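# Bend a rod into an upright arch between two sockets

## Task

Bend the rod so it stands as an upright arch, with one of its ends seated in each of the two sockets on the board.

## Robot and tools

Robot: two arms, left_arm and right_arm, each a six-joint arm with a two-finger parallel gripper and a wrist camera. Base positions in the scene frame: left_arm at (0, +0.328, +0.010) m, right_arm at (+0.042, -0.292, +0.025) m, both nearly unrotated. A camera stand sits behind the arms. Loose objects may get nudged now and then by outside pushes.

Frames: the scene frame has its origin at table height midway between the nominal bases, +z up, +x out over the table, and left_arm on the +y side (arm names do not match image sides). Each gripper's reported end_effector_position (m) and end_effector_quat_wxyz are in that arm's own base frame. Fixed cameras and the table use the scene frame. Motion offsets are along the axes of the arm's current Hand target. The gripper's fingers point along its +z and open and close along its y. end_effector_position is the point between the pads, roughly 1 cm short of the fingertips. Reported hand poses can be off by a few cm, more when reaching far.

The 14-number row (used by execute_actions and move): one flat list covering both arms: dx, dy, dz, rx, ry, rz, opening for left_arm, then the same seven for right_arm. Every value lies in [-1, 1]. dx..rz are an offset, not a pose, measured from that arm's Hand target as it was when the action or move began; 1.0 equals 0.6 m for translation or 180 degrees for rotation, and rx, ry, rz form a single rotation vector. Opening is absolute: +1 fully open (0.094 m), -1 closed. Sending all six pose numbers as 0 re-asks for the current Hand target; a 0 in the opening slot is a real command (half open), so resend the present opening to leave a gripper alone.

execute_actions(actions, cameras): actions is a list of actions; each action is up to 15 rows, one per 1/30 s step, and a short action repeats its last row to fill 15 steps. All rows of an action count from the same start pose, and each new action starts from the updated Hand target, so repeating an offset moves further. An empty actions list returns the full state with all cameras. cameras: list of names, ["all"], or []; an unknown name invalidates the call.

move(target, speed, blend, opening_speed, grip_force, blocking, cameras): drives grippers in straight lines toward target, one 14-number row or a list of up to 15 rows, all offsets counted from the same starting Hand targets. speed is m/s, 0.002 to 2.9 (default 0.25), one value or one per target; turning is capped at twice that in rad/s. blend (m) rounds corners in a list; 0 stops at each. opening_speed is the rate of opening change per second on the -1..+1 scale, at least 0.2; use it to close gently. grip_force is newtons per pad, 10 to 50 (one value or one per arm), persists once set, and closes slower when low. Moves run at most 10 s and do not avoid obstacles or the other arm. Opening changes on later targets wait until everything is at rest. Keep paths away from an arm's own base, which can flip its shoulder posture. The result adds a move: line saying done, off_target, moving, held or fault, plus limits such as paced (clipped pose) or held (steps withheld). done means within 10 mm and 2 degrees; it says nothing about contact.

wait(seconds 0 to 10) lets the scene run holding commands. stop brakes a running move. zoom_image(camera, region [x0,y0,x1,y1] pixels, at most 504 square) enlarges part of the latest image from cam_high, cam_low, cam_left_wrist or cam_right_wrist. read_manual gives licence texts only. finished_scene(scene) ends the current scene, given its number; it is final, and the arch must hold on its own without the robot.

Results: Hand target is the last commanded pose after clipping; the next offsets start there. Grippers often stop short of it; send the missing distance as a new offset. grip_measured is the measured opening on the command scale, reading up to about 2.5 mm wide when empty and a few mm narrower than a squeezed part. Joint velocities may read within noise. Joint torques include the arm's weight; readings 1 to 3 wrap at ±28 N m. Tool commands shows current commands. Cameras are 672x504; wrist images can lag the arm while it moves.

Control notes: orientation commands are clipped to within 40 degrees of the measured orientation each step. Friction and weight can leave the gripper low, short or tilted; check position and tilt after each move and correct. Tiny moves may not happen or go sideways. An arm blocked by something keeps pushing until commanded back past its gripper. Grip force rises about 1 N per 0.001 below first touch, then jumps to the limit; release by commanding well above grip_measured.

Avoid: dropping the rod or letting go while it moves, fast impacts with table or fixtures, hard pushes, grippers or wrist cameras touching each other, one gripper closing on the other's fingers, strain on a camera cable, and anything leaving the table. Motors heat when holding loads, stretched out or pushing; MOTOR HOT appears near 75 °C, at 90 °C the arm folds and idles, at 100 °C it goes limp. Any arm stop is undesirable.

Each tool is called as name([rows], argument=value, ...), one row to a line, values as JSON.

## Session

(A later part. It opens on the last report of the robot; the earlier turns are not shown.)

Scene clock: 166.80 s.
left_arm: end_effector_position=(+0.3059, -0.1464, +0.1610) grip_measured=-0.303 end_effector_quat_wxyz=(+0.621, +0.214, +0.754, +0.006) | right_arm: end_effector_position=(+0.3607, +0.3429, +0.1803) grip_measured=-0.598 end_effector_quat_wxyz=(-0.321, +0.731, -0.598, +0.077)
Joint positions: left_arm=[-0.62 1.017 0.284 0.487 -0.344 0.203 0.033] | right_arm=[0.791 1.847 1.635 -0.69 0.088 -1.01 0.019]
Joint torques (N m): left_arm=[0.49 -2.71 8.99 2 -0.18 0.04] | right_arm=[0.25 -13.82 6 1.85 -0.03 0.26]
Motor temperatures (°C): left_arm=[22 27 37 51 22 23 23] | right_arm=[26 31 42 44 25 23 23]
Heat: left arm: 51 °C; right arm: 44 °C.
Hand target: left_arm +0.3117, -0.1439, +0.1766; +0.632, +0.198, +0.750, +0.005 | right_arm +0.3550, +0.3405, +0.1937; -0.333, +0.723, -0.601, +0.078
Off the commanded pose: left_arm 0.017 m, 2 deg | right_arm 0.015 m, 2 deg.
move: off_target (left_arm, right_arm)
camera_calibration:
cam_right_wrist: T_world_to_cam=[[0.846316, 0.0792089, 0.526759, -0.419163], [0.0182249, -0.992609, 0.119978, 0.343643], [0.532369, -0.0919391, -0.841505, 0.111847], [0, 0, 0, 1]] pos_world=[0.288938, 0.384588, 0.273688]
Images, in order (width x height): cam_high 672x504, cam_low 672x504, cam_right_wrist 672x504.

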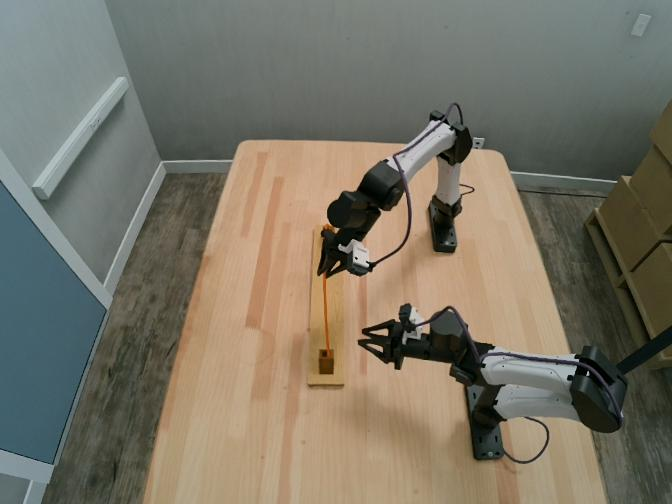

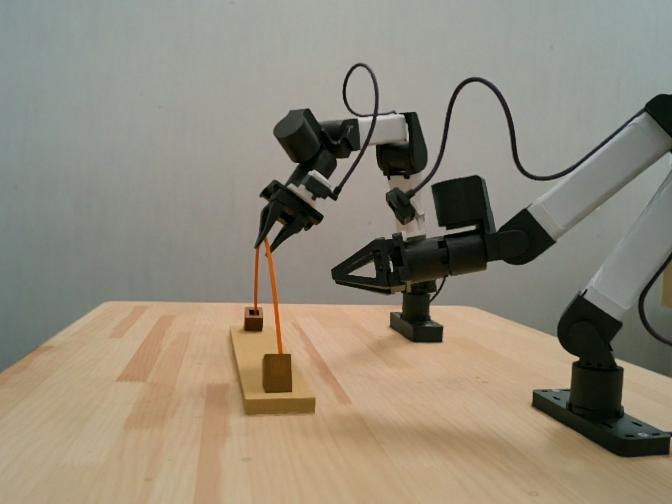

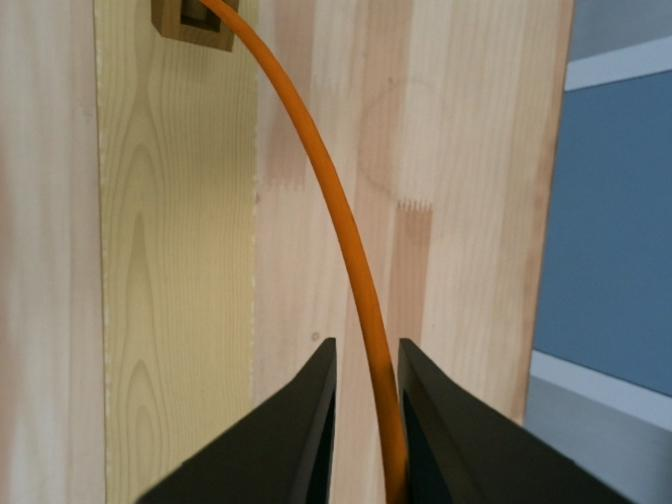

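move(target=[0, 0, 0, 0, 0, 0, -0.3, -0.0022, 0.0068, -0.0043, 0, 0, 0, -0.6], speed=0.03)

move(target=[0, 0, 0, 0, 0, 0, -0.3, 0, 0, 0, 0, 0, 0, -0.1], speed=0.03, opening_speed=0.3, cameras=["cam_low", "cam_high", "cam_right_wrist"])

zoom_image(camera="cam_low", region=[180, 180, 330, 420])

Scene clock: 169.47 s.
left_arm: end_effector_position=(+0.3059, -0.1464, +0.1610) grip_measured=-0.303 end_effector_quat_wxyz=(+0.621, +0.214, +0.754, +0.006) | right_arm: end_effector_position=(+0.3570, +0.3409, +0.1793) grip_measured=-0.598 end_effector_quat_wxyz=(-0.319, +0.730, -0.599, +0.078)
Joint positions: left_arm=[-0.62 1.017 0.284 0.487 -0.344 0.203 0.033] | right_arm=[0.796 1.835 1.618 -0.69 0.095 -1.004 0.019]
Joint torques (N m): left_arm=[0.5 -2.73 8.99 2 -0.17 0.03] | right_arm=[0.28 -13.79 6.05 1.87 -0.03 0.25]
Heat: left arm: 51 °C; right arm: 44 °C.
Hand target: left_arm +0.3117, -0.1439, +0.1766; +0.632, +0.198, +0.750, +0.005 | right_arm +0.3500, +0.3405, +0.1937; -0.333, +0.723, -0.601, +0.078
Off the commanded pose: left_arm 0.017 m, 2 deg | right_arm 0.016 m, 2 deg.
move: off_target (left_arm, right_arm)

Scene clock: 171.63 s.
left_arm: end_effector_position=(+0.3059, -0.1464, +0.1610) grip_measured=-0.303 end_effector_quat_wxyz=(+0.621, +0.214, +0.754, +0.006) | right_arm: end_effector_position=(+0.3570, +0.3409, +0.1793) grip_measured=-0.102 end_effector_quat_wxyz=(-0.319, +0.730, -0.600, +0.078)
Joint positions: left_arm=[-0.62 1.017 0.284 0.487 -0.344 0.203 0.033] | right_arm=[0.796 1.835 1.618 -0.69 0.095 -1.002 0.042]
Joint torques (N m): left_arm=[0.5 -2.71 8.98 2 -0.18 0.03] | right_arm=[0.28 -13.78 6.04 1.87 -0.03 0.25]
Heat: left arm: 51 °C; right arm: 43 °C.
Hand target: left_arm +0.3117, -0.1439, +0.1766; +0.632, +0.198, +0.750, +0.005 | right_arm +0.3500, +0.3405, +0.1937; -0.333, +0.723, -0.601, +0.078
Off the commanded pose: left_arm 0.017 m, 2 deg | right_arm 0.016 m, 2 deg.
move: off_target (left_arm, right_arm)
camera_calibration:
cam_right_wrist: T_world_to_cam=[[0.848099, 0.0763157, 0.524313, -0.414613], [0.0134289, -0.992351, 0.122719, 0.343045], [0.529668, -0.0970365, -0.842636, 0.115708], [0, 0, 0, 1]] pos_world=[0.28574, 0.383291, 0.272789]
Images, in order (width x height): cam_high 672x504, cam_low 672x504, cam_right_wrist 672x504.

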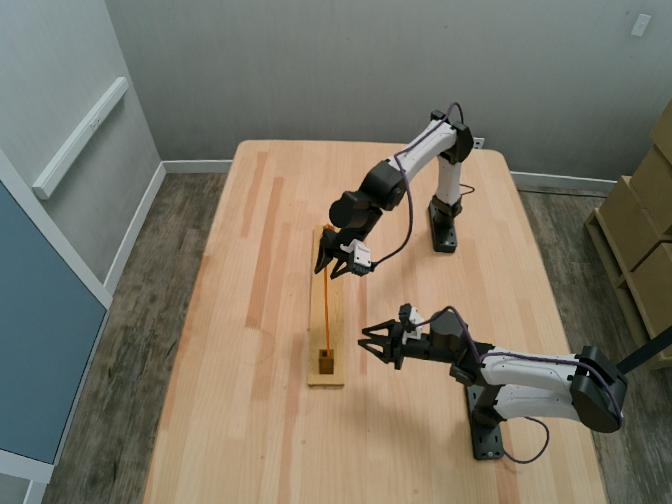

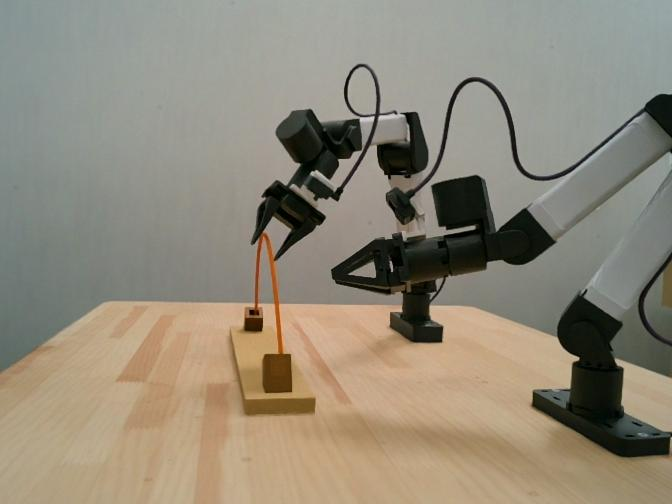

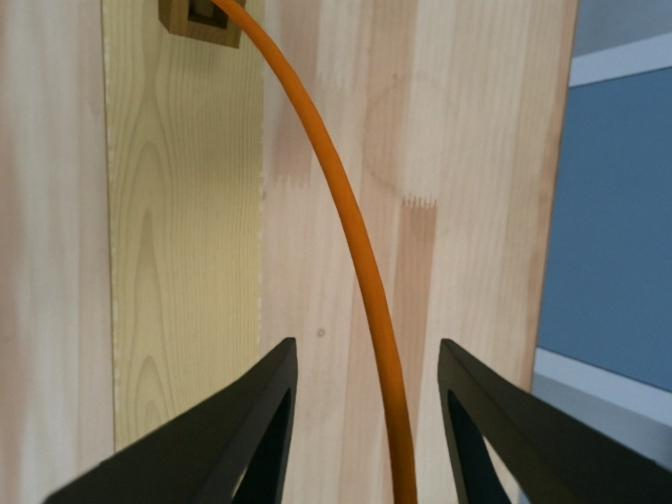

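Scaled by 2.100 from the camera's 672x504 image, which has a finer 960x720 frame.

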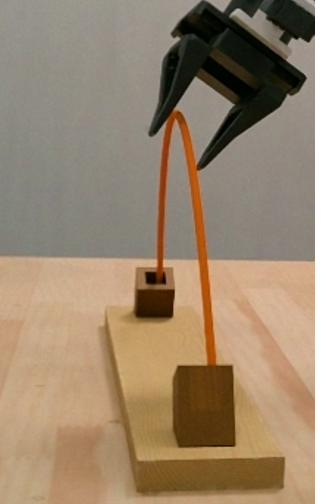

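move(target=[0, 0, 0, 0, 0, 0, -0.3, 0, 0, -0.15, 0, 0, 0, -0.1], speed=0.08, cameras=["cam_low", "cam_high", "cam_right_wrist"])

zoom_image(camera="cam_low", region=[180, 180, 330, 420])

zoom_image(camera="cam_high", region=[285, 200, 385, 400])

Scene clock: 175.13 s.
left_arm: end_effector_position=(+0.3059, -0.1464, +0.1610) grip_measured=-0.303 end_effector_quat_wxyz=(+0.621, +0.214, +0.754, +0.006) | right_arm: end_effector_position=(+0.3092, +0.3074, +0.2421) grip_measured=-0.102 end_effector_quat_wxyz=(-0.317, +0.731, -0.599, +0.077)
Joint positions: left_arm=[-0.62 1.017 0.284 0.487 -0.344 0.203 0.033] | right_arm=[0.826 1.646 1.65 -0.917 0.11 -0.981 0.042]
Joint torques (N m): left_arm=[0.5 -2.73 8.99 1.99 -0.18 0.03] | right_arm=[0.25 -10.45 9.46 1.55 -0.01 0.26]
Heat: left arm: 51 °C; right arm: 43 °C.
Hand target: left_arm +0.3117, -0.1439, +0.1766; +0.632, +0.198, +0.750, +0.005 | right_arm +0.3038, +0.3056, +0.2626; -0.333, +0.723, -0.601, +0.078
Off the commanded pose: left_arm 0.017 m, 2 deg | right_arm 0.021 m, 2 deg.
move: off_target (left_arm, right_arm)
camera_calibration:
cam_right_wrist: T_world_to_cam=[[0.849557, 0.0811927, 0.521211, -0.405633], [0.0181823, -0.992003, 0.124895, 0.300531], [0.527184, -0.0966283, -0.844239, 0.191774], [0, 0, 0, 1]] pos_world=[0.238044, 0.349593, 0.335789]
Images, in order (width x height): cam_high 672x504, cam_low 672x504, cam_right_wrist 672x504.

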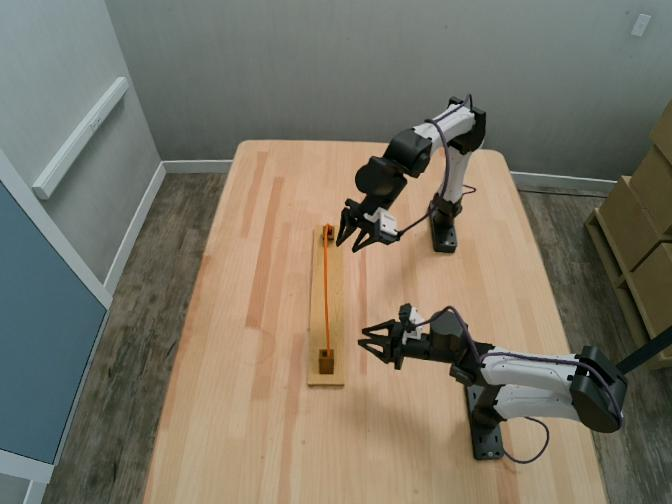

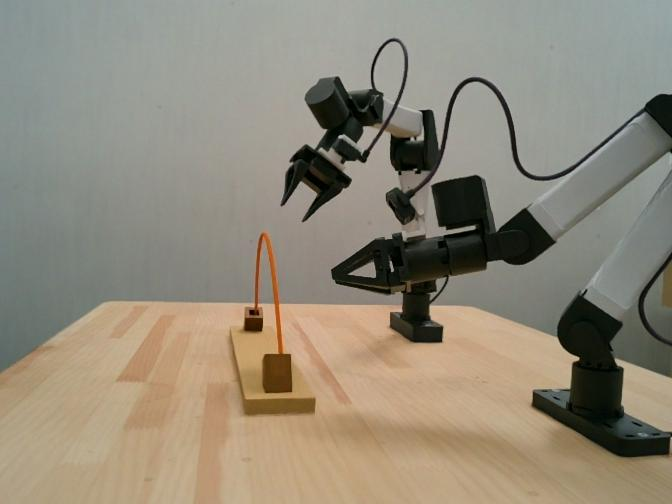

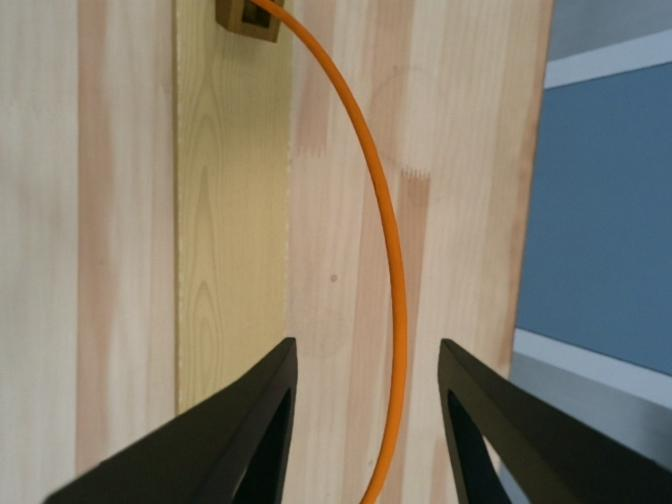

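Scaled by 2.100 from the camera's 672x504 image, which has a finer 960x720 frame.

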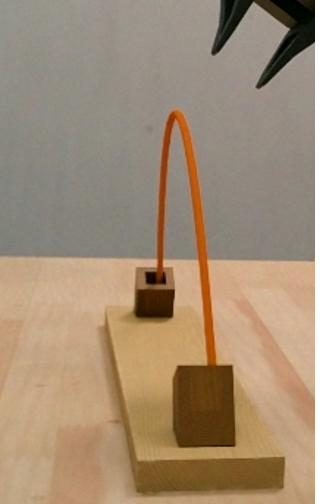

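Scaled by 2.520 from the camera's 672x504 image, which has a finer 960x720 frame.

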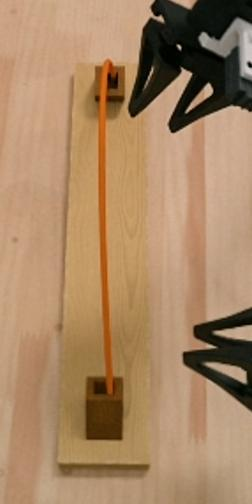

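finished_scene(scene=2)

The scene is finished: the task was done.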